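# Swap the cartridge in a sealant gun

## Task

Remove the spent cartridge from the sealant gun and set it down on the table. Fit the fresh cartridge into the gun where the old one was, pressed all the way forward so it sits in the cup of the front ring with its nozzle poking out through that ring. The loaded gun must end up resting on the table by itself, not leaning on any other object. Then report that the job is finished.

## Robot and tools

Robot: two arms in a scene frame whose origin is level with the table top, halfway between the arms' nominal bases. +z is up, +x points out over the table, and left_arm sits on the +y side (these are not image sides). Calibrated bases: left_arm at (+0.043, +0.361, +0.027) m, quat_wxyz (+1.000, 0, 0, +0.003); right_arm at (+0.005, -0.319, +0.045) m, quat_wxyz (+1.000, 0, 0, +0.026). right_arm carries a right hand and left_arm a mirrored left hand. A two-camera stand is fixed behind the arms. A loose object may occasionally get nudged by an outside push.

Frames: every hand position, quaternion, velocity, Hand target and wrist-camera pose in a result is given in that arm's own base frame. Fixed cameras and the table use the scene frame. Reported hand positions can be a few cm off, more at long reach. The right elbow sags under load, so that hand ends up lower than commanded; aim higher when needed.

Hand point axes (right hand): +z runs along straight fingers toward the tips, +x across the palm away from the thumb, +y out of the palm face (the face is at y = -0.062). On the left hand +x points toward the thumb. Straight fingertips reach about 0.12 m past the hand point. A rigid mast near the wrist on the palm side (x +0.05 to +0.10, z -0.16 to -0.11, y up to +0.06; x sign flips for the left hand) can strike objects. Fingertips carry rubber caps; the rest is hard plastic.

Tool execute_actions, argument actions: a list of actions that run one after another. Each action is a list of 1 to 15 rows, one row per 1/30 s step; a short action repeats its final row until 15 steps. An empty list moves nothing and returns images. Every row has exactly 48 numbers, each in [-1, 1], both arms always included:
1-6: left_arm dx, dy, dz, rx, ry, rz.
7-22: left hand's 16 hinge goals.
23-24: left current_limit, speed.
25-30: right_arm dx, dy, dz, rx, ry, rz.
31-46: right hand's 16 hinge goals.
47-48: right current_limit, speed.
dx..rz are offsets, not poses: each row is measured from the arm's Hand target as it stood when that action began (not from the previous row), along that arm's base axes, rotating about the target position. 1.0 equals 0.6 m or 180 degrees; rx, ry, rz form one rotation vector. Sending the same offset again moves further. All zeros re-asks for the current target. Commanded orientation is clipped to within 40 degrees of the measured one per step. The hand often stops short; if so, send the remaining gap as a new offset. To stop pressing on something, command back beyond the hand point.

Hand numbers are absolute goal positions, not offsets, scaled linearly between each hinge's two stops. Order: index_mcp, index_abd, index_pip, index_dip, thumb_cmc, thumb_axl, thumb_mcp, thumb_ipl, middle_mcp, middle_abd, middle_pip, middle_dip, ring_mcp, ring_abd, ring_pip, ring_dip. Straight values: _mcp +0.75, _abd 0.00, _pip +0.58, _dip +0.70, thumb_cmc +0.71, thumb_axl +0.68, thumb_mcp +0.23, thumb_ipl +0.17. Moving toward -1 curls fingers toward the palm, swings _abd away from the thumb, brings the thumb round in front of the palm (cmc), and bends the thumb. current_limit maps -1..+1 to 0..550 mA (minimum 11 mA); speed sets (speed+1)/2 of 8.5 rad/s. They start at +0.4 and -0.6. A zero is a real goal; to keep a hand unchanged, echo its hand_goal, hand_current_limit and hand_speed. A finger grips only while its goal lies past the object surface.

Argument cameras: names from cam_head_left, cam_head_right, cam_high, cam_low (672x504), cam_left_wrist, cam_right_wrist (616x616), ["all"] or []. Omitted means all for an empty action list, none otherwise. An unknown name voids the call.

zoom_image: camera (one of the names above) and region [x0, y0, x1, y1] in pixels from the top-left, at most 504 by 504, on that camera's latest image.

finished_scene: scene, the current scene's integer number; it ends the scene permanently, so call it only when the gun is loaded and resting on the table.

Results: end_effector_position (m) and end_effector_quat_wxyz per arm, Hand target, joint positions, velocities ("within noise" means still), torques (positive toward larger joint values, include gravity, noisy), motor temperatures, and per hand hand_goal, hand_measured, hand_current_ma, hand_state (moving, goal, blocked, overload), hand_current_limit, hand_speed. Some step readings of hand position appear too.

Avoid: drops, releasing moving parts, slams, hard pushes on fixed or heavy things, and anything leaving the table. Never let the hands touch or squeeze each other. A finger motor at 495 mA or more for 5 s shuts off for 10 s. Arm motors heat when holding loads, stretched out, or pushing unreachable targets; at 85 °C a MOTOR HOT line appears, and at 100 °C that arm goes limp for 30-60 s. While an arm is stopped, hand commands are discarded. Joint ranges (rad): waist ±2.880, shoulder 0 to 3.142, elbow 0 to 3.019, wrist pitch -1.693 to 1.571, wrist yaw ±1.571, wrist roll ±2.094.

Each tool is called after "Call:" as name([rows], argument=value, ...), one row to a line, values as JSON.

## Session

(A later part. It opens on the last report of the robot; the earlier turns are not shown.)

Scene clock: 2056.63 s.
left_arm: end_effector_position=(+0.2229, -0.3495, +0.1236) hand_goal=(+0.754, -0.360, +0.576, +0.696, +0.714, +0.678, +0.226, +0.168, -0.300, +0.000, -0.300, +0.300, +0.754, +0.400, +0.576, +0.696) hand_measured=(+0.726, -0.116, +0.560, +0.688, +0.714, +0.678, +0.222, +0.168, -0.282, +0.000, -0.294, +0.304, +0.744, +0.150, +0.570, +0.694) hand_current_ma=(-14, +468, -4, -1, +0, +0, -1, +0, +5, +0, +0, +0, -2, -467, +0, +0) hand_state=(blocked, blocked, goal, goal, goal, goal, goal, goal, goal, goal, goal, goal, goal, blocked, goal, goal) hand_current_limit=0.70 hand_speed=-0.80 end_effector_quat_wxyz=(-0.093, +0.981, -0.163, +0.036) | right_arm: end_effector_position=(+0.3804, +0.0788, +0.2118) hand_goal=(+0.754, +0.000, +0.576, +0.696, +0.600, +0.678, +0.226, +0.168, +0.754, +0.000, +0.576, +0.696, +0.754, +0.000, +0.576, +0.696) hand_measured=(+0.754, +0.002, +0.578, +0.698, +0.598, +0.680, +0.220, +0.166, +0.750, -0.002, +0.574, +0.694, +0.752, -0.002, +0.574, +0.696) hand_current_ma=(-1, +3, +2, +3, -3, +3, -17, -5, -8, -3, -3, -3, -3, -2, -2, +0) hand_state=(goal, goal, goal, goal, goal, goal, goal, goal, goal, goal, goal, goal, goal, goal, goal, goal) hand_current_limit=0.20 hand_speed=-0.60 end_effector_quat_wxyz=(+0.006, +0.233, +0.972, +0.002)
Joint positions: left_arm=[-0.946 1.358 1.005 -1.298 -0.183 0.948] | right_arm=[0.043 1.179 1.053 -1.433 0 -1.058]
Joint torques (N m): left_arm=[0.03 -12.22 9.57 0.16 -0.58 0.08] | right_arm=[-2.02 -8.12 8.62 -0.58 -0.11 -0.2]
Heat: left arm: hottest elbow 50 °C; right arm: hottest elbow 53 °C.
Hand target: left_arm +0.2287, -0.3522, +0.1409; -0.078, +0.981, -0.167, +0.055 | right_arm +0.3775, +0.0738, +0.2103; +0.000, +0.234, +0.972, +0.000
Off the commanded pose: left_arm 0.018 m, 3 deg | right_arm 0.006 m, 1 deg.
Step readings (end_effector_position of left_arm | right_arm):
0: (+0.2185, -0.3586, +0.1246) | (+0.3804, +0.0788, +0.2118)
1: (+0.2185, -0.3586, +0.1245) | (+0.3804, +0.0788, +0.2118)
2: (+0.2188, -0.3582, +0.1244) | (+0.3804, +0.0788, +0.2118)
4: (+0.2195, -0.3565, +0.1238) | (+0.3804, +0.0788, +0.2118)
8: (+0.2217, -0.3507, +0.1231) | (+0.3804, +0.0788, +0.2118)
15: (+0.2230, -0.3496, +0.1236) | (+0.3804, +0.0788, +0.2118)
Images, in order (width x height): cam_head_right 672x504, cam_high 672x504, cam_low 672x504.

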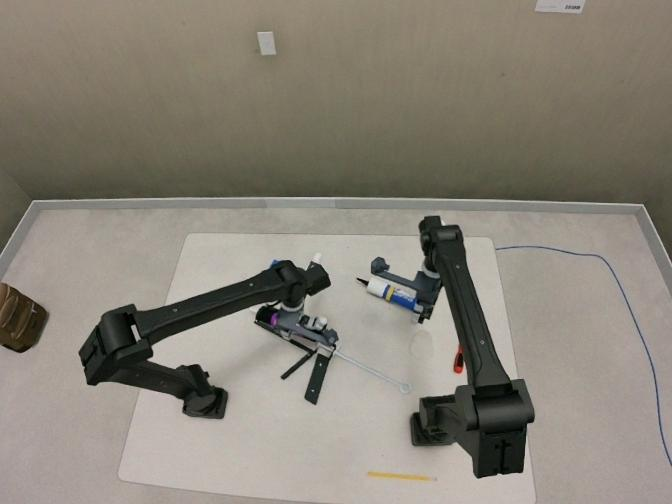

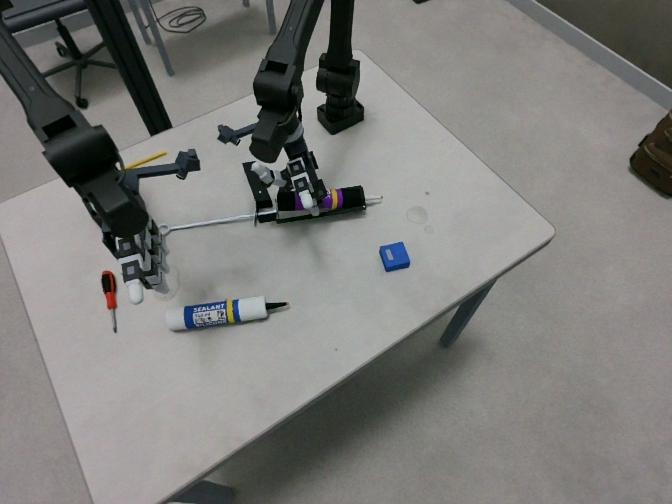

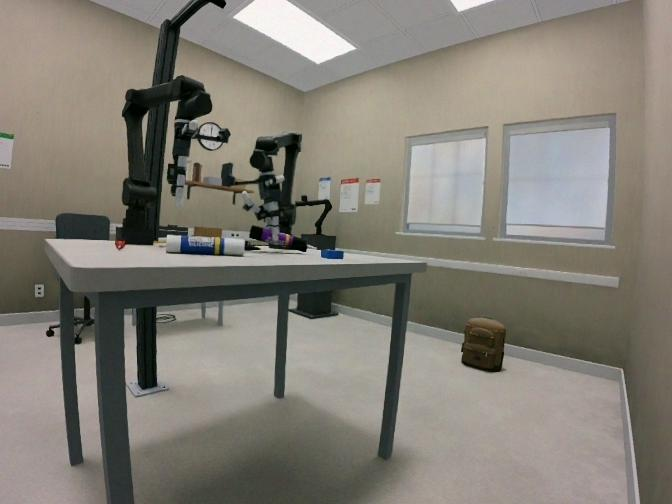

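Call:
execute_actions([
  [[0.004,0.008,-0.018,0,0,0,0.754,-0.36,0.576,0.696,0.714,0.678,0.226,0.168,-0.3,0,-0.3,0.3,0.754,0.4,0.576,0.696,0.7,-0.8,0,0,0,0,0,0,0.754,0,0.576,0.696,0.6,0.678,0.226,0.168,0.754,0,0.576,0.696,0.754,0,0.576,0.696,0.2,-0.6]],
], cameras=["cam_high","cam_low","cam_head_right"])

Call:
zoom_image(camera="cam_high", region=[250, 130, 390, 240])

Call:
zoom_image(camera="cam_low", region=[230, 200, 320, 270])

Call:
zoom_image(camera="cam_head_right", region=[245, 300, 345, 380])

Scene clock: 2075.40 s.
left_arm: end_effector_position=(+0.2236, -0.3467, +0.1153) hand_goal=(+0.754, -0.360, +0.576, +0.696, +0.714, +0.678, +0.226, +0.168, -0.300, +0.000, -0.300, +0.300, +0.754, +0.400, +0.576, +0.696) hand_measured=(+0.726, -0.116, +0.560, +0.688, +0.714, +0.678, +0.222, +0.168, -0.282, +0.000, -0.294, +0.304, +0.740, +0.150, +0.570, +0.694) hand_current_ma=(-14, +468, -4, -1, +0, +0, -1, +0, +5, +0, +0, +0, -3, -467, -1, +0) hand_state=(blocked, blocked, goal, goal, goal, goal, goal, goal, goal, goal, goal, goal, goal, blocked, goal, goal) hand_current_limit=0.70 hand_speed=-0.80 end_effector_quat_wxyz=(-0.090, +0.981, -0.166, +0.038) | right_arm: end_effector_position=(+0.3804, +0.0788, +0.2118) hand_goal=(+0.754, +0.000, +0.576, +0.696, +0.600, +0.678, +0.226, +0.168, +0.754, +0.000, +0.576, +0.696, +0.754, +0.000, +0.576, +0.696) hand_measured=(+0.754, +0.002, +0.578, +0.698, +0.598, +0.680, +0.220, +0.166, +0.750, -0.002, +0.574, +0.694, +0.752, -0.002, +0.574, +0.696) hand_current_ma=(-1, +3, +2, +3, -3, +3, -17, -5, -8, -3, -3, -3, -3, -2, -2, +0) hand_state=(goal, goal, goal, goal, goal, goal, goal, goal, goal, goal, goal, goal, goal, goal, goal, goal) hand_current_limit=0.20 hand_speed=-0.60 end_effector_quat_wxyz=(+0.006, +0.233, +0.972, +0.002)
Joint positions: left_arm=[-0.938 1.356 0.979 -1.264 -0.182 0.961] | right_arm=[0.043 1.179 1.053 -1.433 0 -1.058]
Joint torques (N m): left_arm=[0.26 -11.69 9.36 0.17 -0.64 0.09] | right_arm=[-1.9 -8.06 8.59 -0.57 -0.11 -0.21]
Heat: left arm: hottest elbow 50 °C; right arm: hottest elbow 53 °C.
Hand target: left_arm +0.2310, -0.3475, +0.1300; -0.078, +0.981, -0.167, +0.055 | right_arm +0.3775, +0.0738, +0.2103; +0.000, +0.234, +0.972, +0.000
Off the commanded pose: left_arm 0.017 m, 2 deg | right_arm 0.006 m, 1 deg.
Step readings (end_effector_position of left_arm | right_arm):
0: (+0.2229, -0.3495, +0.1236) | (+0.3804, +0.0788, +0.2118)
1: (+0.2229, -0.3495, +0.1235) | (+0.3804, +0.0788, +0.2118)
2: (+0.2230, -0.3493, +0.1228) | (+0.3804, +0.0788, +0.2118)
4: (+0.2234, -0.3487, +0.1207) | (+0.3804, +0.0788, +0.2118)
8: (+0.2234, -0.3470, +0.1163) | (+0.3804, +0.0788, +0.2118)
15: (+0.2236, -0.3466, +0.1152) | (+0.3804, +0.0788, +0.2118)
Images, in order (width x height): cam_head_right 672x504, cam_high 672x504, cam_low 672x504.

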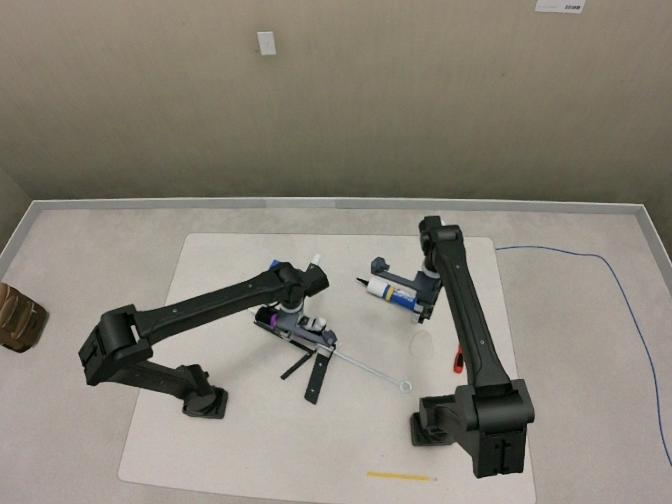

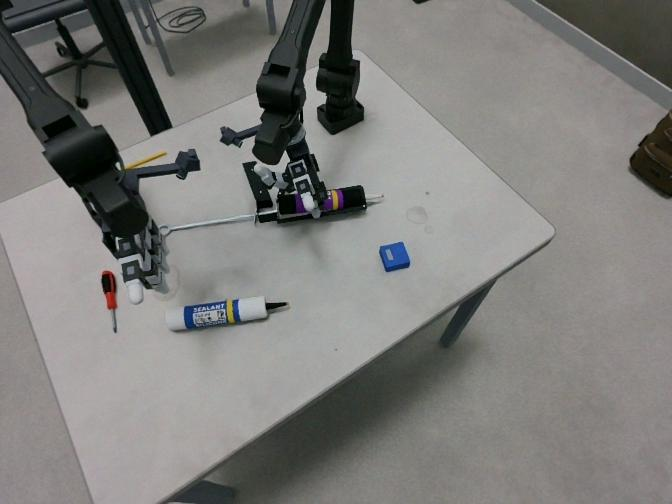

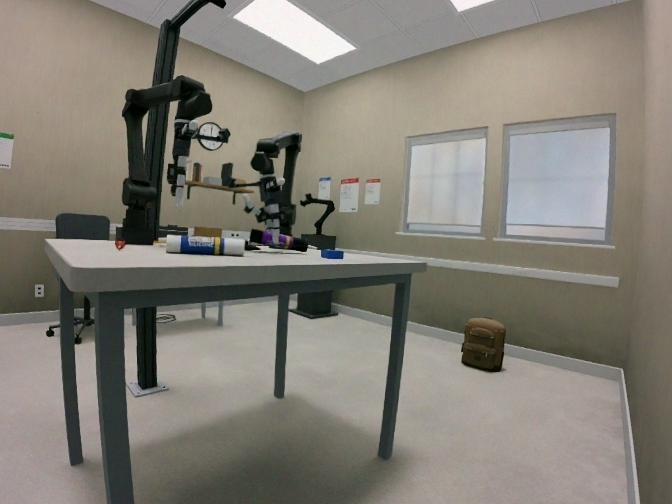

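Scaled by 3.600 from the camera's 672x504 image, which has a finer 960x720 frame.

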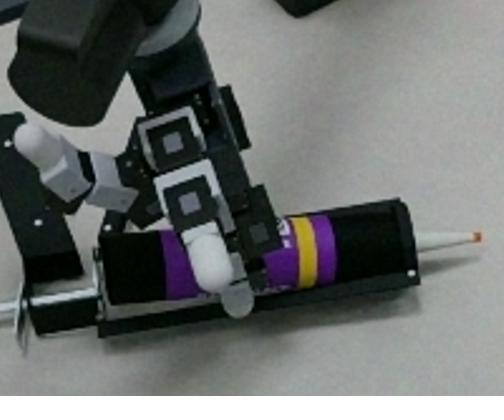

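Scaled by 5.600 from the camera's 672x504 image, which has a finer 960x720 frame.

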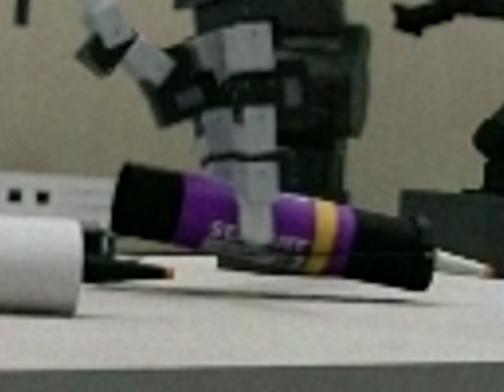

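Scaled by 5.040 from the camera's 672x504 image, which has a finer 960x720 frame.

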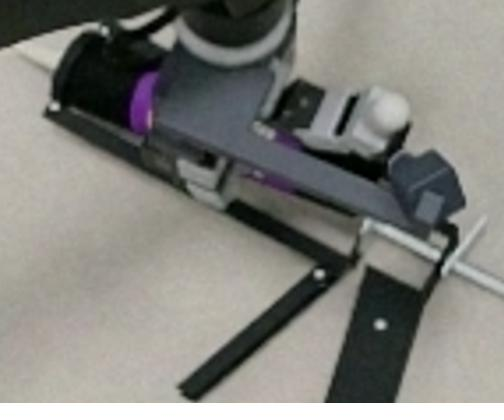

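Call:
execute_actions([
  [[0.004,0.008,-0.016,0,0,0,0.754,-0.36,0.576,0.696,0.714,0.678,0.226,0.168,-0.3,0,-0.3,0.3,0.754,0.4,0.576,0.696,0.7,-0.8,0,0,0,0,0,0,0.754,0,0.576,0.696,0.6,0.678,0.226,0.168,0.754,0,0.576,0.696,0.754,0,0.576,0.696,0.2,-0.6]],
], cameras=["cam_high","cam_low","cam_head_right"])

Call:
zoom_image(camera="cam_high", region=[250, 130, 390, 240])

Call:
zoom_image(camera="cam_low", region=[230, 200, 320, 270])

Call:
zoom_image(camera="cam_head_right", region=[245, 300, 345, 380])

Scene clock: 2091.40 s.
left_arm: end_effector_position=(+0.2253, -0.3421, +0.1082) hand_goal=(+0.754, -0.360, +0.576, +0.696, +0.714, +0.678, +0.226, +0.168, -0.300, +0.000, -0.300, +0.300, +0.754, +0.400, +0.576, +0.696) hand_measured=(+0.726, -0.116, +0.560, +0.688, +0.714, +0.678, +0.222, +0.168, -0.282, +0.000, -0.294, +0.304, +0.738, +0.150, +0.568, +0.694) hand_current_ma=(-14, +467, -4, -1, +0, +0, -1, +0, +5, +0, +0, +0, -5, -467, -1, +0) hand_state=(blocked, blocked, goal, goal, goal, goal, goal, goal, goal, goal, goal, goal, goal, blocked, goal, goal) hand_current_limit=0.70 hand_speed=-0.80 end_effector_quat_wxyz=(-0.088, +0.981, -0.166, +0.038) | right_arm: end_effector_position=(+0.3804, +0.0788, +0.2118) hand_goal=(+0.754, +0.000, +0.576, +0.696, +0.600, +0.678, +0.226, +0.168, +0.754, +0.000, +0.576, +0.696, +0.754, +0.000, +0.576, +0.696) hand_measured=(+0.754, +0.002, +0.578, +0.698, +0.598, +0.680, +0.220, +0.166, +0.750, -0.002, +0.574, +0.694, +0.752, -0.002, +0.574, +0.696) hand_current_ma=(-1, +3, +2, +3, -3, +3, -17, -5, -8, -3, -3, -3, -3, -2, -2, +0) hand_state=(goal, goal, goal, goal, goal, goal, goal, goal, goal, goal, goal, goal, goal, goal, goal, goal) hand_current_limit=0.20 hand_speed=-0.60 end_effector_quat_wxyz=(+0.006, +0.233, +0.972, +0.002)
Joint positions: left_arm=[-0.925 1.356 0.958 -1.24 -0.18 0.975] | right_arm=[0.043 1.179 1.053 -1.433 0 -1.058]
Joint torques (N m): left_arm=[0.26 -11.34 9.07 0.35 -0.74 0.08] | right_arm=[-2.08 -8.06 8.61 -0.59 -0.11 -0.2]
Heat: left arm: hottest elbow 50 °C; right arm: hottest elbow 53 °C.
Hand target: left_arm +0.2335, -0.3427, +0.1205; -0.078, +0.981, -0.167, +0.055 | right_arm +0.3775, +0.0738, +0.2103; +0.000, +0.234, +0.972, +0.000
Off the commanded pose: left_arm 0.015 m, 2 deg | right_arm 0.006 m, 1 deg.
Step readings (end_effector_position of left_arm | right_arm):
0: (+0.2237, -0.3466, +0.1153) | (+0.3804, +0.0788, +0.2118)
1: (+0.2236, -0.3465, +0.1151) | (+0.3804, +0.0788, +0.2118)
2: (+0.2237, -0.3465, +0.1146) | (+0.3804, +0.0788, +0.2118)
4: (+0.2244, -0.3458, +0.1126) | (+0.3804, +0.0788, +0.2118)
8: (+0.2249, -0.3427, +0.1082) | (+0.3804, +0.0788, +0.2118)
15: (+0.2253, -0.3421, +0.1082) | (+0.3804, +0.0788, +0.2118)
Images, in order (width x height): cam_head_right 672x504, cam_high 672x504, cam_low 672x504.

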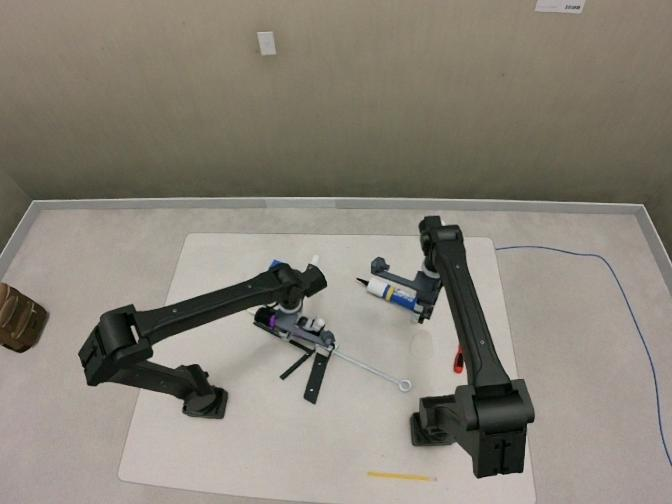

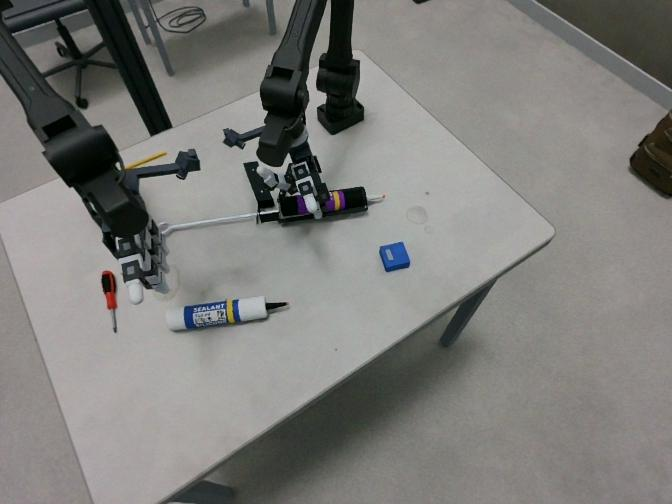

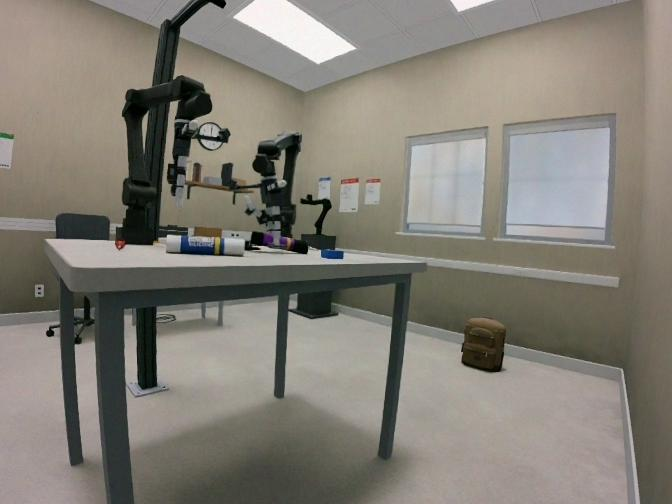

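Scaled by 3.600 from the camera's 672x504 image, which has a finer 960x720 frame.

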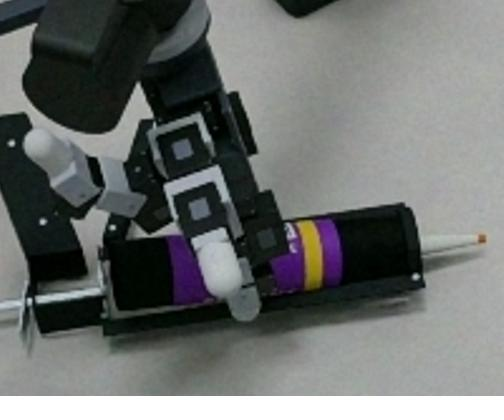

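Scaled by 5.600 from the camera's 672x504 image, which has a finer 960x720 frame.

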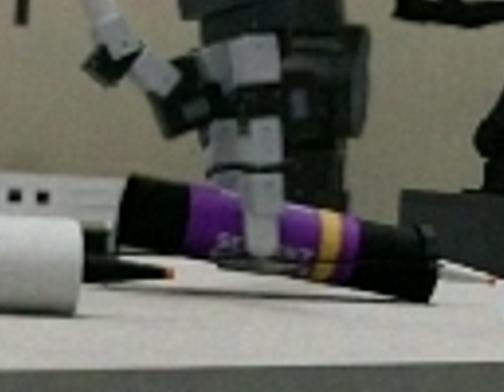

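Scaled by 5.040 from the camera's 672x504 image, which has a finer 960x720 frame.

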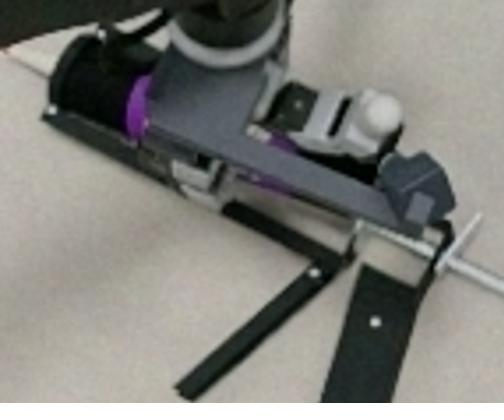

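Call:
execute_actions([
  [[0,0,-0.01,0,0,0,0.754,-0.36,0.576,0.696,0.714,0.678,0.226,0.168,-0.3,0,-0.3,0.3,0.754,0.4,0.576,0.696,0.7,-0.8,0,0,0,0,0,0,0.754,0,0.576,0.696,0.6,0.678,0.226,0.168,0.754,0,0.576,0.696,0.754,0,0.576,0.696,0.2,-0.6]],
  [[0,0,0,0,0,0,0.754,-0.17,0.576,0.696,0.714,0.678,0.226,0.168,-0.3,0,-0.3,0.3,0.754,0.2,0.576,0.696,0.5,-0.9,0,0,0,0,0,0,0.754,0,0.576,0.696,0.6,0.678,0.226,0.168,0.754,0,0.576,0.696,0.754,0,0.576,0.696,0.2,-0.6]],
  [[0,0,0,0,0,0,0.754,-0.1,0.576,0.696,0.714,0.678,0.226,0.168,-0.3,0,-0.3,0.3,0.754,0.13,0.576,0.696,0.5,-0.9,0,0,0,0,0,0,0.754,0,0.576,0.696,0.6,0.678,0.226,0.168,0.754,0,0.576,0.696,0.754,0,0.576,0.696,0.2,-0.6]],
], cameras=["cam_high","cam_low","cam_head_right"])

Call:
zoom_image(camera="cam_high", region=[250, 130, 390, 240])

Call:
zoom_image(camera="cam_low", region=[230, 200, 320, 270])

Scene clock: 2104.27 s.
left_arm: end_effector_position=(+0.2277, -0.3414, +0.1088) hand_goal=(+0.754, -0.100, +0.576, +0.696, +0.714, +0.678, +0.226, +0.168, -0.300, +0.000, -0.300, +0.300, +0.754, +0.130, +0.576, +0.696) hand_measured=(+0.746, -0.102, +0.572, +0.694, +0.714, +0.678, +0.222, +0.168, -0.282, +0.000, -0.294, +0.304, +0.746, +0.112, +0.572, +0.694) hand_current_ma=(-1, +0, +0, +0, +0, +0, -1, +0, +5, +0, +0, +0, -1, -4, +0, +0) hand_state=(goal, goal, goal, goal, goal, goal, goal, goal, goal, goal, goal, goal, goal, goal, goal, goal) hand_current_limit=0.50 hand_speed=-0.90 end_effector_quat_wxyz=(-0.086, +0.981, -0.165, +0.044) | right_arm: end_effector_position=(+0.3804, +0.0788, +0.2118) hand_goal=(+0.754, +0.000, +0.576, +0.696, +0.600, +0.678, +0.226, +0.168, +0.754, +0.000, +0.576, +0.696, +0.754, +0.000, +0.576, +0.696) hand_measured=(+0.754, +0.002, +0.578, +0.698, +0.598, +0.680, +0.220, +0.166, +0.750, -0.002, +0.574, +0.694, +0.752, -0.002, +0.574, +0.696) hand_current_ma=(-1, +3, +2, +3, -3, +3, -17, -5, -8, -3, -3, -3, -3, -2, -2, +0) hand_state=(goal, goal, goal, goal, goal, goal, goal, goal, goal, goal, goal, goal, goal, goal, goal, goal) hand_current_limit=0.20 hand_speed=-0.60 end_effector_quat_wxyz=(+0.006, +0.233, +0.972, +0.002)
Joint positions: left_arm=[-0.921 1.35 0.953 -1.229 -0.186 0.978] | right_arm=[0.043 1.179 1.053 -1.433 0 -1.058]
Joint torques (N m): left_arm=[0.03 -10.11 8.54 0.64 -0.49 0.06] | right_arm=[-2.02 -8 8.64 -0.58 -0.12 -0.2]
Heat: left arm: hottest elbow 51 °C; right arm: hottest elbow 53 °C.
Hand target: left_arm +0.2334, -0.3426, +0.1144; -0.079, +0.981, -0.167, +0.055 | right_arm +0.3775, +0.0738, +0.2103; +0.000, +0.234, +0.972, +0.000
Off the commanded pose: left_arm 0.008 m, 2 deg | right_arm 0.006 m, 1 deg.
Step readings (end_effector_position of left_arm | right_arm):
0: (+0.2252, -0.3421, +0.1082) | (+0.3804, +0.0788, +0.2118)
1: (+0.2252, -0.3421, +0.1082) | (+0.3804, +0.0788, +0.2118)
2: (+0.2252, -0.3421, +0.1080) | (+0.3804, +0.0788, +0.2118)
4: (+0.2251, -0.3420, +0.1077) | (+0.3804, +0.0788, +0.2118)
8: (+0.2249, -0.3418, +0.1078) | (+0.3804, +0.0788, +0.2118)
15: (+0.2249, -0.3418, +0.1078) | (+0.3804, +0.0788, +0.2118)
16: (+0.2249, -0.3418, +0.1078) | (+0.3804, +0.0788, +0.2118)
17: (+0.2249, -0.3418, +0.1078) | (+0.3804, +0.0788, +0.2118)
19: (+0.2249, -0.3418, +0.1078) | (+0.3804, +0.0788, +0.2118)
23: (+0.2249, -0.3419, +0.1078) | (+0.3804, +0.0788, +0.2118)
30: (+0.2249, -0.3421, +0.1080) | (+0.3804, +0.0788, +0.2118)
31: (+0.2249, -0.3421, +0.1080) | (+0.3804, +0.0788, +0.2118)
32: (+0.2249, -0.3421, +0.1080) | (+0.3804, +0.0788, +0.2118)
34: (+0.2251, -0.3422, +0.1082) | (+0.3804, +0.0788, +0.2118)
38: (+0.2258, -0.3419, +0.1088) | (+0.3804, +0.0788, +0.2118)
45: (+0.2277, -0.3414, +0.1088) | (+0.3804, +0.0788, +0.2118)
Images, in order (width x height): cam_head_right 672x504, cam_high 672x504, cam_low 672x504.

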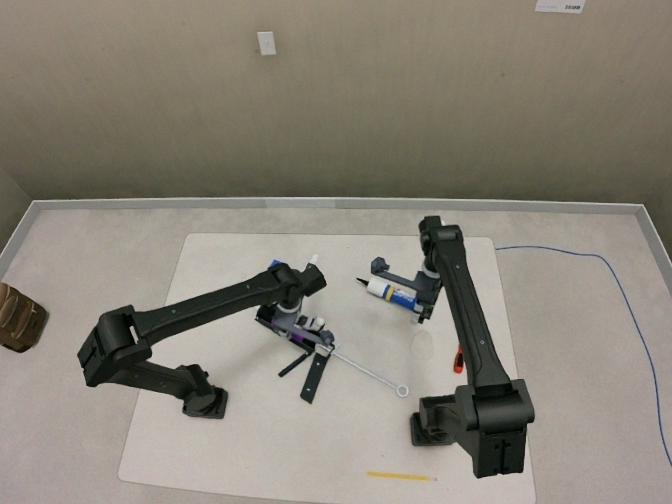

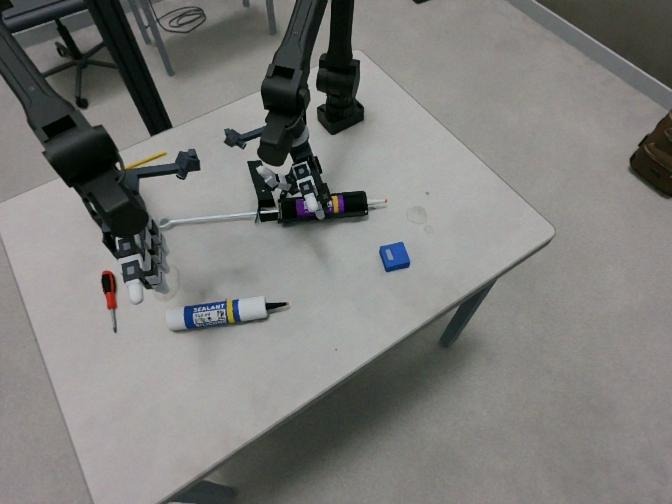

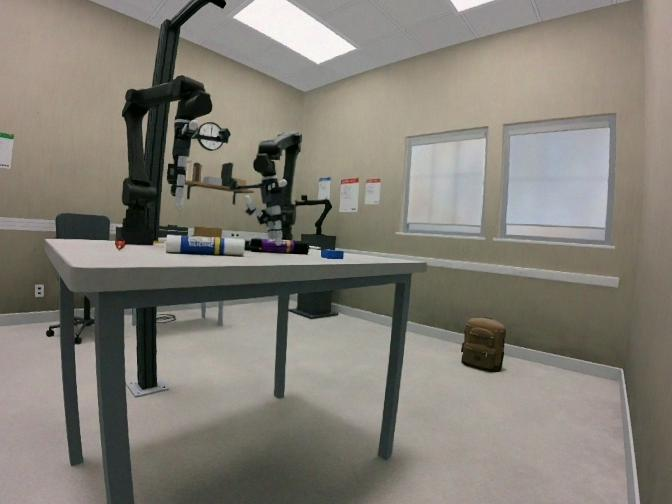

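Scaled by 3.600 from the camera's 672x504 image, which has a finer 960x720 frame.

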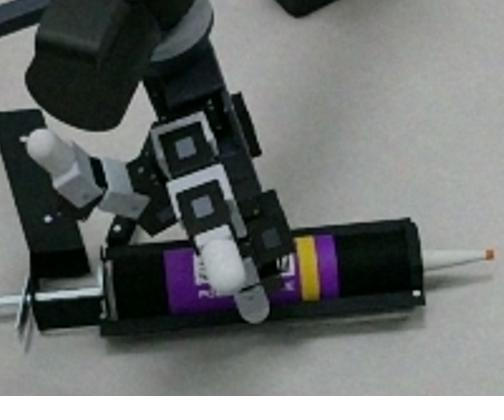

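Scaled by 5.600 from the camera's 672x504 image, which has a finer 960x720 frame.

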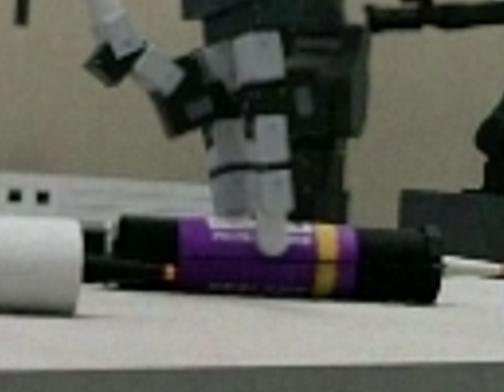

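Call:
execute_actions([
  [[0,0,0.005,0,0,0,0.754,-0.02,0.576,0.696,0.714,0.678,0.226,0.168,-0.3,0,-0.3,0.3,0.754,0.04,0.576,0.696,0.5,-0.9,0,0,0,0,0,0,0.754,0,0.576,0.696,0.6,0.678,0.226,0.168,0.754,0,0.576,0.696,0.754,0,0.576,0.696,0.2,-0.6]],
  [[0,0,0.03,0,0,0,0.754,0.07,0.576,0.696,0.714,0.678,0.226,0.168,-0.3,0,-0.3,0.3,0.754,-0.05,0.576,0.696,0.5,-0.9,0,0,0,0,0,0,0.754,0,0.576,0.696,0.6,0.678,0.226,0.168,0.754,0,0.576,0.696,0.754,0,0.576,0.696,0.2,-0.6]],
  [[0,0,0.07,0,0,0,0.754,0.07,0.576,0.696,0.714,0.678,0.226,0.168,-0.3,0,-0.3,0.3,0.754,-0.05,0.576,0.696,0.5,-0.9,0,0,0,0,0,0,0.754,0,0.576,0.696,0.6,0.678,0.226,0.168,0.754,0,0.576,0.696,0.754,0,0.576,0.696,0.2,-0.6]],
  [[0,0,0.07,0,0,0,0.754,0.07,0.576,0.696,0.714,0.678,0.226,0.168,-0.3,0,-0.3,0.3,0.754,-0.05,0.576,0.696,0.5,-0.9,0,0,0,0,0,0,0.754,0,0.576,0.696,0.6,0.678,0.226,0.168,0.754,0,0.576,0.696,0.754,0,0.576,0.696,0.2,-0.6]],
], cameras=["cam_high","cam_low","cam_head_right","cam_head_left"])

Call:
zoom_image(camera="cam_high", region=[250, 130, 390, 240])

Call:
zoom_image(camera="cam_low", region=[230, 200, 320, 270])

Call:
zoom_image(camera="cam_head_right", region=[245, 290, 345, 390])

Scene clock: 2121.17 s.
left_arm: end_effector_position=(+0.2250, -0.3353, +0.1987) hand_goal=(+0.754, +0.070, +0.576, +0.696, +0.714, +0.678, +0.226, +0.168, -0.300, +0.000, -0.300, +0.300, +0.754, -0.050, +0.576, +0.696) hand_measured=(+0.746, +0.066, +0.572, +0.694, +0.714, +0.678, +0.222, +0.168, -0.282, +0.000, -0.294, +0.304, +0.746, -0.048, +0.572, +0.694) hand_current_ma=(-1, +0, +0, +0, +0, +0, -1, +0, +5, +0, +0, +0, -1, +0, +0, +0) hand_state=(goal, goal, goal, goal, goal, goal, goal, goal, goal, goal, goal, goal, goal, goal, goal, goal) hand_current_limit=0.50 hand_speed=-0.90 end_effector_quat_wxyz=(-0.091, +0.981, -0.165, +0.041) | right_arm: end_effector_position=(+0.3804, +0.0788, +0.2118) hand_goal=(+0.754, +0.000, +0.576, +0.696, +0.600, +0.678, +0.226, +0.168, +0.754, +0.000, +0.576, +0.696, +0.754, +0.000, +0.576, +0.696) hand_measured=(+0.754, +0.002, +0.578, +0.698, +0.598, +0.680, +0.220, +0.166, +0.750, -0.002, +0.574, +0.694, +0.752, -0.002, +0.574, +0.696) hand_current_ma=(-1, +3, +2, +3, -3, +3, -17, -5, -8, -3, -3, -3, -3, -2, -2, +0) hand_state=(goal, goal, goal, goal, goal, goal, goal, goal, goal, goal, goal, goal, goal, goal, goal, goal) hand_current_limit=0.20 hand_speed=-0.60 end_effector_quat_wxyz=(+0.006, +0.233, +0.972, +0.002)
Joint positions: left_arm=[-0.919 1.272 1.128 -1.492 -0.19 0.978] | right_arm=[0.043 1.179 1.053 -1.433 0 -1.058]
Joint torques (N m): left_arm=[0.03 -8.7 13.2 -0.4 -0.34 0.05] | right_arm=[-2.08 -8.12 8.61 -0.57 -0.12 -0.2]
Heat: left arm: hottest elbow 51 °C; right arm: hottest elbow 53 °C.
Hand target: left_arm +0.2335, -0.3427, +0.2195; -0.078, +0.981, -0.167, +0.055 | right_arm +0.3775, +0.0738, +0.2103; +0.000, +0.234, +0.972, +0.000
Off the commanded pose: left_arm 0.024 m, 2 deg | right_arm 0.006 m, 1 deg.
Step readings (end_effector_position of left_arm | right_arm):
0: (+0.2277, -0.3414, +0.1088) | (+0.3804, +0.0788, +0.2118)
1: (+0.2277, -0.3414, +0.1088) | (+0.3804, +0.0788, +0.2118)
2: (+0.2277, -0.3414, +0.1088) | (+0.3804, +0.0788, +0.2118)
4: (+0.2281, -0.3411, +0.1088) | (+0.3804, +0.0788, +0.2118)
8: (+0.2288, -0.3406, +0.1090) | (+0.3804, +0.0788, +0.2118)
15: (+0.2290, -0.3405, +0.1092) | (+0.3804, +0.0788, +0.2118)
16: (+0.2290, -0.3405, +0.1093) | (+0.3804, +0.0788, +0.2118)
17: (+0.2290, -0.3405, +0.1095) | (+0.3804, +0.0788, +0.2118)
19: (+0.2279, -0.3391, +0.1104) | (+0.3804, +0.0788, +0.2118)
23: (+0.2253, -0.3356, +0.1135) | (+0.3804, +0.0788, +0.2118)
30: (+0.2242, -0.3342, +0.1152) | (+0.3804, +0.0788, +0.2118)
31: (+0.2240, -0.3339, +0.1154) | (+0.3804, +0.0788, +0.2118)
32: (+0.2232, -0.3329, +0.1164) | (+0.3804, +0.0788, +0.2118)
34: (+0.2209, -0.3300, +0.1219) | (+0.3804, +0.0788, +0.2118)
38: (+0.2223, -0.3317, +0.1431) | (+0.3804, +0.0788, +0.2118)
45: (+0.2250, -0.3353, +0.1595) | (+0.3804, +0.0788, +0.2118)
46: (+0.2245, -0.3347, +0.1595) | (+0.3804, +0.0788, +0.2118)
47: (+0.2236, -0.3335, +0.1606) | (+0.3804, +0.0788, +0.2118)
49: (+0.2216, -0.3309, +0.1665) | (+0.3804, +0.0788, +0.2118)
53: (+0.2242, -0.3343, +0.1862) | (+0.3804, +0.0788, +0.2118)
60: (+0.2256, -0.3360, +0.1989) | (+0.3804, +0.0788, +0.2118)
Images, in order (width x height): cam_head_left 672x504, cam_head_right 672x504, cam_high 672x504, cam_low 672x504.

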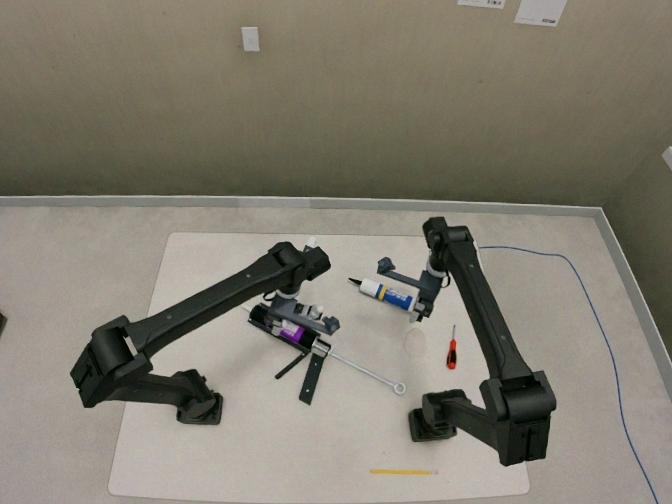

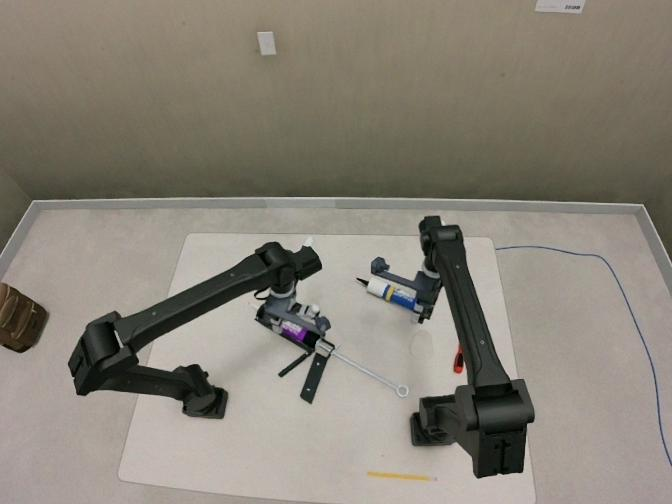

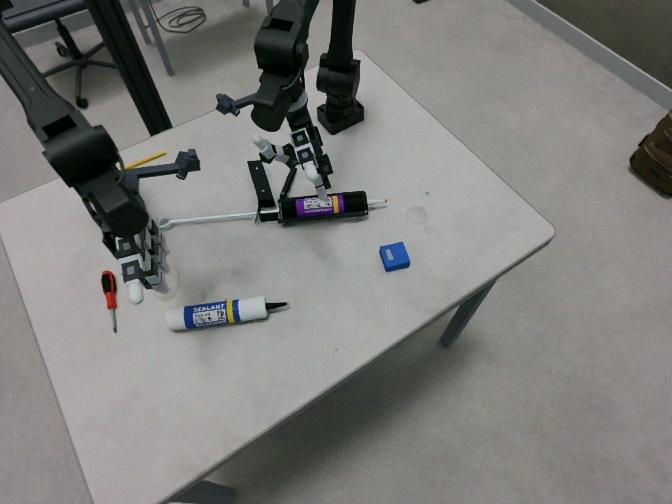

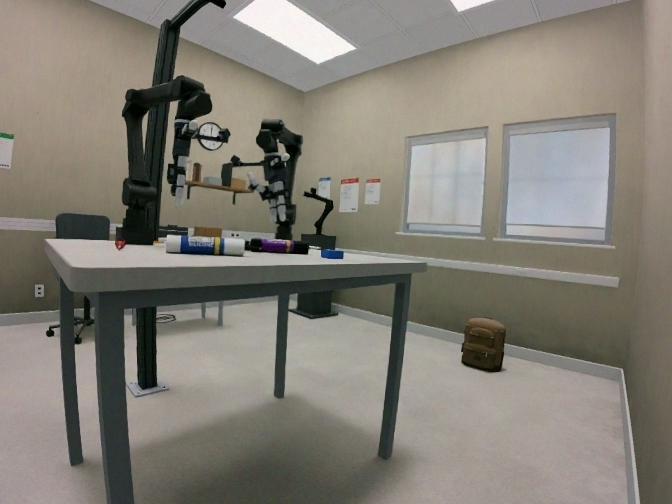

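Scaled by 3.600 from the camera's 672x504 image, which has a finer 960x720 frame.

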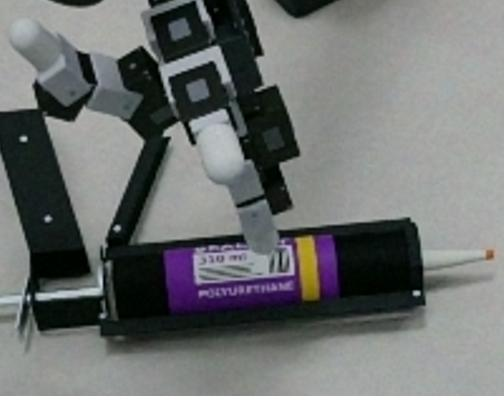

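Scaled by 5.600 from the camera's 672x504 image, which has a finer 960x720 frame.

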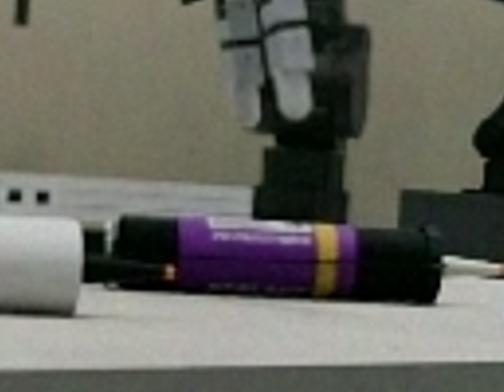

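Scaled by 5.040 from the camera's 672x504 image, which has a finer 960x720 frame.

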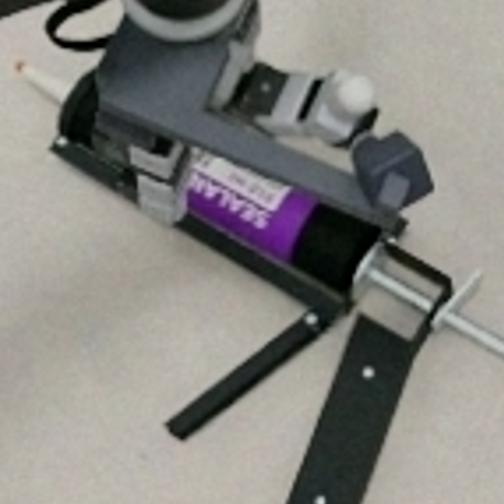

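Call:
zoom_image(camera="cam_high", region=[345, 175, 395, 225])

Call:
zoom_image(camera="cam_high", region=[255, 180, 305, 230])

Call:
zoom_image(camera="cam_low", region=[290, 225, 325, 260])

Call:
zoom_image(camera="cam_head_left", region=[235, 290, 335, 370])

Scaled by 10.080 from the camera's 672x504 image, which has a finer 960x720 frame.

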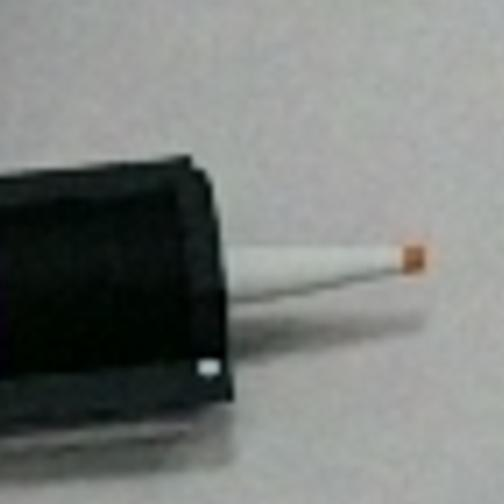

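Scaled by 10.080 from the camera's 672x504 image, which has a finer 960x720 frame.

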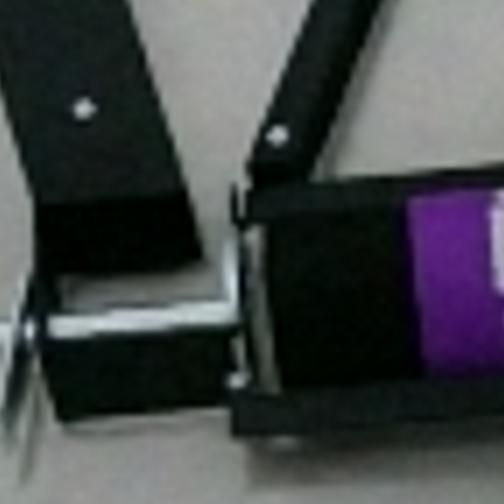

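Scaled by 14.400 from the camera's 672x504 image, which has a finer 960x720 frame.

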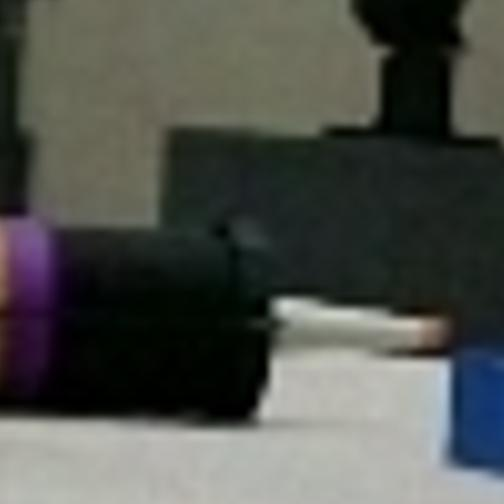

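Scaled by 5.040 from the camera's 672x504 image, which has a finer 960x720 frame.

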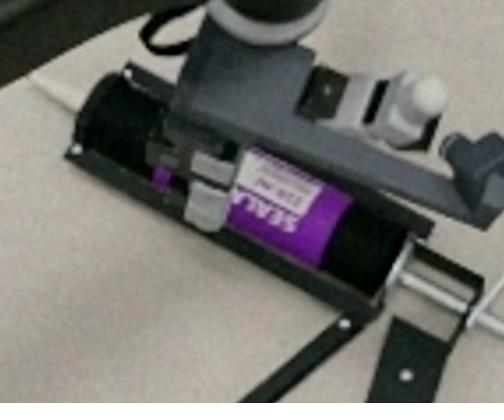

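Call:
execute_actions([
  [[0,0.03,0.08,0,0,0,0.754,0.07,0.576,0.696,0.714,0.678,0.226,0.168,-0.3,0,-0.3,0.3,0.754,-0.05,0.576,0.696,0.4,-0.9,0,0,0,0,0,0,0.754,0,0.576,0.696,0.6,0.678,0.226,0.168,0.754,0,0.576,0.696,0.754,0,0.576,0.696,0.2,-0.6]],
  [[0.02,0.1,0.03,0,0,0,0.754,0.07,0.576,0.696,0.714,0.678,0.226,0.168,-0.3,0,-0.3,0.3,0.754,-0.05,0.576,0.696,0.4,-0.9,0,0,0,0,0,0,0.754,0,0.576,0.696,0.6,0.678,0.226,0.168,0.754,0,0.576,0.696,0.754,0,0.576,0.696,0.2,-0.6]],
  [[0.03,0.12,0,0,0,0,0.754,0.07,0.576,0.696,0.714,0.678,0.226,0.168,-0.3,0,-0.3,0.3,0.754,-0.05,0.576,0.696,0.4,-0.9,0,0,0,0,0,0,0.754,0,0.576,0.696,0.6,0.678,0.226,0.168,0.754,0,0.576,0.696,0.754,0,0.576,0.696,0.2,-0.6]],
  [[0.03,0.12,0,0,0,0,0.754,0.07,0.576,0.696,0.714,0.678,0.226,0.168,-0.3,0,-0.3,0.3,0.754,-0.05,0.576,0.696,0.4,-0.9,0,0,0,0,0,0,0.754,0,0.576,0.696,0.6,0.678,0.226,0.168,0.754,0,0.576,0.696,0.754,0,0.576,0.696,0.2,-0.6]],
  [[0.03,0.12,0,0,0,0.03,0.754,0.07,0.576,0.696,0.714,0.678,0.226,0.168,-0.3,0,-0.3,0.3,0.754,-0.05,0.576,0.696,0.4,-0.9,0,0,0,0,0,0,0.754,0,0.576,0.696,0.6,0.678,0.226,0.168,0.754,0,0.576,0.696,0.754,0,0.576,0.696,0.2,-0.6]],
  [[0.03,0.12,0,0,0,0.03,0.754,0.07,0.576,0.696,0.714,0.678,0.226,0.168,-0.3,0,-0.3,0.3,0.754,-0.05,0.576,0.696,0.4,-0.9,0,0,0,0,0,0,0.754,0,0.576,0.696,0.6,0.678,0.226,0.168,0.754,0,0.576,0.696,0.754,0,0.576,0.696,0.2,-0.6]],
], cameras=["cam_high","cam_low","cam_head_right","cam_head_left"])

Call:
zoom_image(camera="cam_head_left", region=[230, 290, 340, 370])

Call:
zoom_image(camera="cam_head_left", region=[235, 295, 285, 335])

Call:
zoom_image(camera="cam_head_left", region=[290, 320, 340, 360])

Scene clock: 2176.27 s.
left_arm: end_effector_position=(+0.3043, +0.0199, +0.2677) hand_goal=(+0.754, +0.070, +0.576, +0.696, +0.714, +0.678, +0.226, +0.168, -0.300, +0.000, -0.300, +0.300, +0.754, -0.050, +0.576, +0.696) hand_measured=(+0.750, +0.068, +0.574, +0.694, +0.712, +0.678, +0.222, +0.168, -0.284, +0.000, -0.294, +0.304, +0.752, -0.048, +0.574, +0.694) hand_current_ma=(+0, +0, +0, +0, +0, +0, -1, +0, +4, +0, +0, +0, +0, +0, +0, +0) hand_state=(goal, goal, goal, goal, goal, goal, goal, goal, goal, goal, goal, goal, goal, goal, goal, goal) hand_current_limit=0.40 hand_speed=-0.90 end_effector_quat_wxyz=(-0.076, +0.995, -0.067, +0.022) | right_arm: end_effector_position=(+0.3804, +0.0788, +0.2118) hand_goal=(+0.754, +0.000, +0.576, +0.696, +0.600, +0.678, +0.226, +0.168, +0.754, +0.000, +0.576, +0.696, +0.754, +0.000, +0.576, +0.696) hand_measured=(+0.754, +0.002, +0.578, +0.698, +0.598, +0.680, +0.220, +0.166, +0.750, -0.002, +0.574, +0.694, +0.752, -0.002, +0.574, +0.696) hand_current_ma=(-1, +3, +2, +3, -3, +3, -17, -5, -8, -3, -3, -3, -3, -2, -2, +0) hand_state=(goal, goal, goal, goal, goal, goal, goal, goal, goal, goal, goal, goal, goal, goal, goal, goal) hand_current_limit=0.20 hand_speed=-0.60 end_effector_quat_wxyz=(+0.006, +0.233, +0.972, +0.002)
Joint positions: left_arm=[0.279 1.089 1.161 -1.549 -0.127 1.989] | right_arm=[0.043 1.179 1.053 -1.433 0 -1.058]
Joint torques (N m): left_arm=[-0.5 -5.13 13.71 0.68 0.01 0.08] | right_arm=[-2.14 -8.06 8.59 -0.58 -0.11 -0.2]
Motor temperatures (°C): left_arm=[30 35 55 28 31 30] | right_arm=[32 33 53 29 28 30]
Heat: left arm: hottest elbow 55 °C; right arm: hottest elbow 53 °C.
Hand target: left_arm +0.3175, +0.0233, +0.2854; -0.083, +0.993, -0.074, +0.048 | right_arm +0.3775, +0.0738, +0.2103; +0.000, +0.234, +0.972, +0.000
Off the commanded pose: left_arm 0.022 m, 3 deg | right_arm 0.006 m, 1 deg.
Step readings (end_effector_position of left_arm | right_arm):
0: (+0.2249, -0.3352, +0.1986) | (+0.3804, +0.0788, +0.2118)
1: (+0.2249, -0.3349, +0.1988) | (+0.3804, +0.0788, +0.2118)
2: (+0.2241, -0.3333, +0.2000) | (+0.3804, +0.0788, +0.2118)
4: (+0.2228, -0.3282, +0.2057) | (+0.3804, +0.0788, +0.2118)
8: (+0.2258, -0.3213, +0.2299) | (+0.3804, +0.0788, +0.2118)
15: (+0.2278, -0.3194, +0.2497) | (+0.3804, +0.0788, +0.2118)
16: (+0.2276, -0.3189, +0.2496) | (+0.3804, +0.0788, +0.2118)
17: (+0.2285, -0.3160, +0.2499) | (+0.3804, +0.0788, +0.2118)
19: (+0.2321, -0.3066, +0.2527) | (+0.3804, +0.0788, +0.2118)
23: (+0.2468, -0.2768, +0.2682) | (+0.3804, +0.0788, +0.2118)
30: (+0.2457, -0.2638, +0.2787) | (+0.3804, +0.0788, +0.2118)
31: (+0.2454, -0.2635, +0.2787) | (+0.3804, +0.0788, +0.2118)
32: (+0.2462, -0.2610, +0.2789) | (+0.3804, +0.0788, +0.2118)
34: (+0.2511, -0.2477, +0.2781) | (+0.3804, +0.0788, +0.2118)
38: (+0.2653, -0.2065, +0.2783) | (+0.3804, +0.0788, +0.2118)
45: (+0.2641, -0.1929, +0.2836) | (+0.3804, +0.0788, +0.2118)
46: (+0.2636, -0.1925, +0.2833) | (+0.3804, +0.0788, +0.2118)
47: (+0.2638, -0.1897, +0.2829) | (+0.3804, +0.0788, +0.2118)
49: (+0.2689, -0.1747, +0.2813) | (+0.3804, +0.0788, +0.2118)
53: (+0.2815, -0.1319, +0.2799) | (+0.3804, +0.0788, +0.2118)
60: (+0.2819, -0.1216, +0.2820) | (+0.3804, +0.0788, +0.2118)
61: (+0.2815, -0.1212, +0.2820) | (+0.3804, +0.0788, +0.2118)
62: (+0.2818, -0.1188, +0.2822) | (+0.3804, +0.0788, +0.2118)
64: (+0.2867, -0.1029, +0.2822) | (+0.3804, +0.0788, +0.2118)
68: (+0.2968, -0.0595, +0.2819) | (+0.3804, +0.0788, +0.2118)
75: (+0.2961, -0.0497, +0.2826) | (+0.3804, +0.0788, +0.2118)
76: (+0.2958, -0.0494, +0.2826) | (+0.3804, +0.0788, +0.2118)
77: (+0.2960, -0.0470, +0.2828) | (+0.3804, +0.0788, +0.2118)
79: (+0.2986, -0.0315, +0.2817) | (+0.3804, +0.0788, +0.2118)
83: (+0.3036, +0.0114, +0.2747) | (+0.3804, +0.0788, +0.2118)
90: (+0.3058, +0.0204, +0.2677) | (+0.3804, +0.0788, +0.2118)
Images, in order (width x height): cam_head_left 672x504, cam_head_right 672x504, cam_high 672x504, cam_low 672x504.

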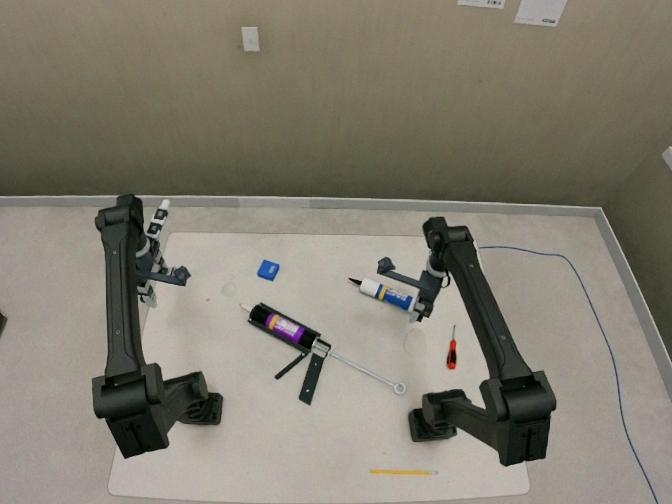

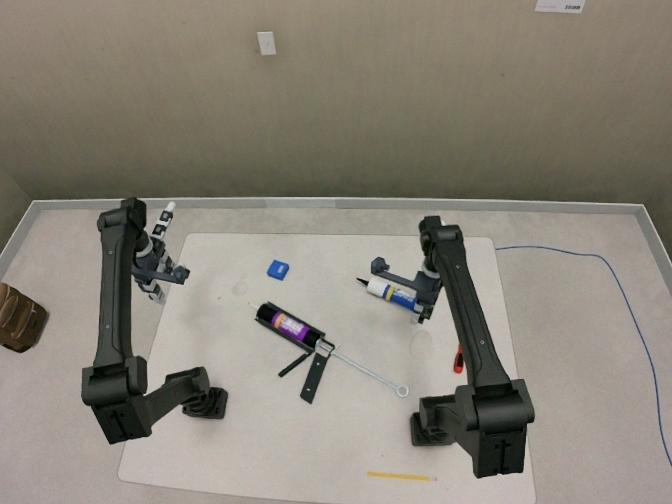

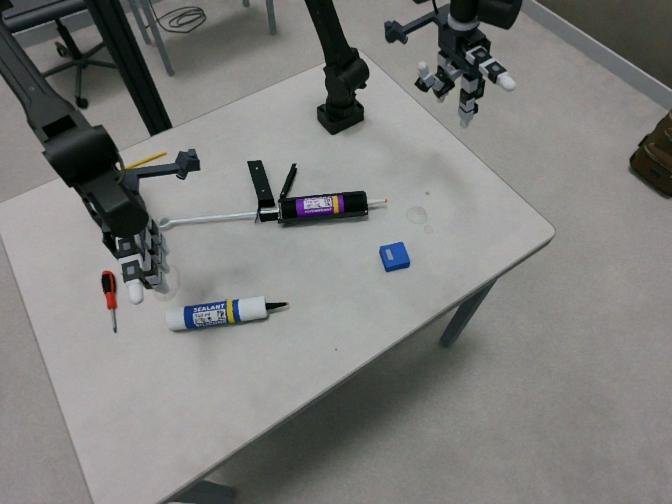

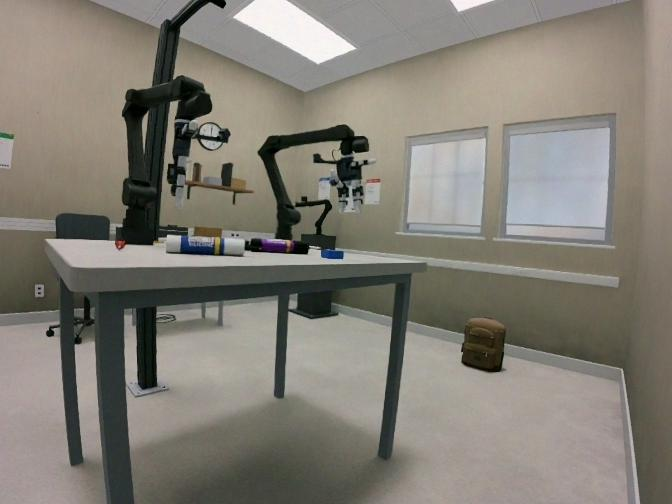

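Scaled by 4.582 from the camera's 672x504 image, which has a finer 960x720 frame.

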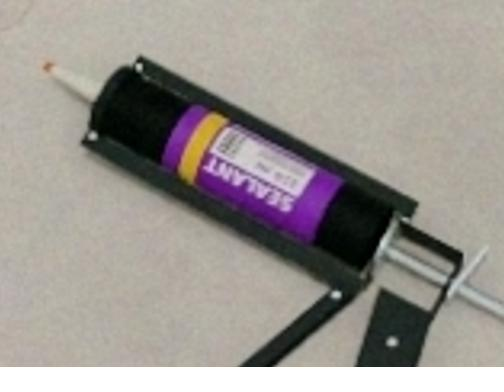

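Scaled by 10.080 from the camera's 672x504 image, which has a finer 960x720 frame.

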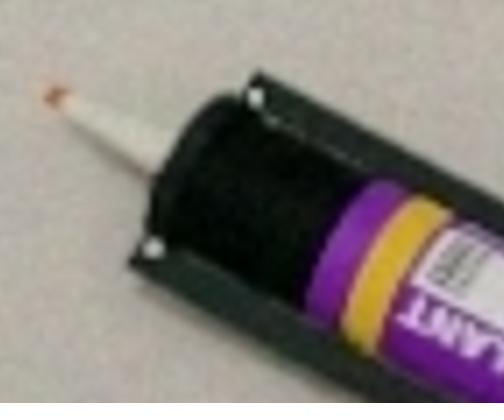

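Scaled by 10.080 from the camera's 672x504 image, which has a finer 960x720 frame.

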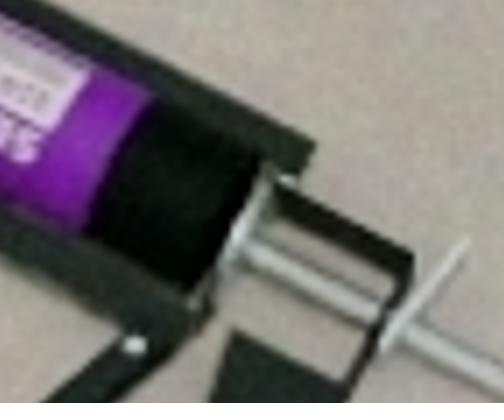

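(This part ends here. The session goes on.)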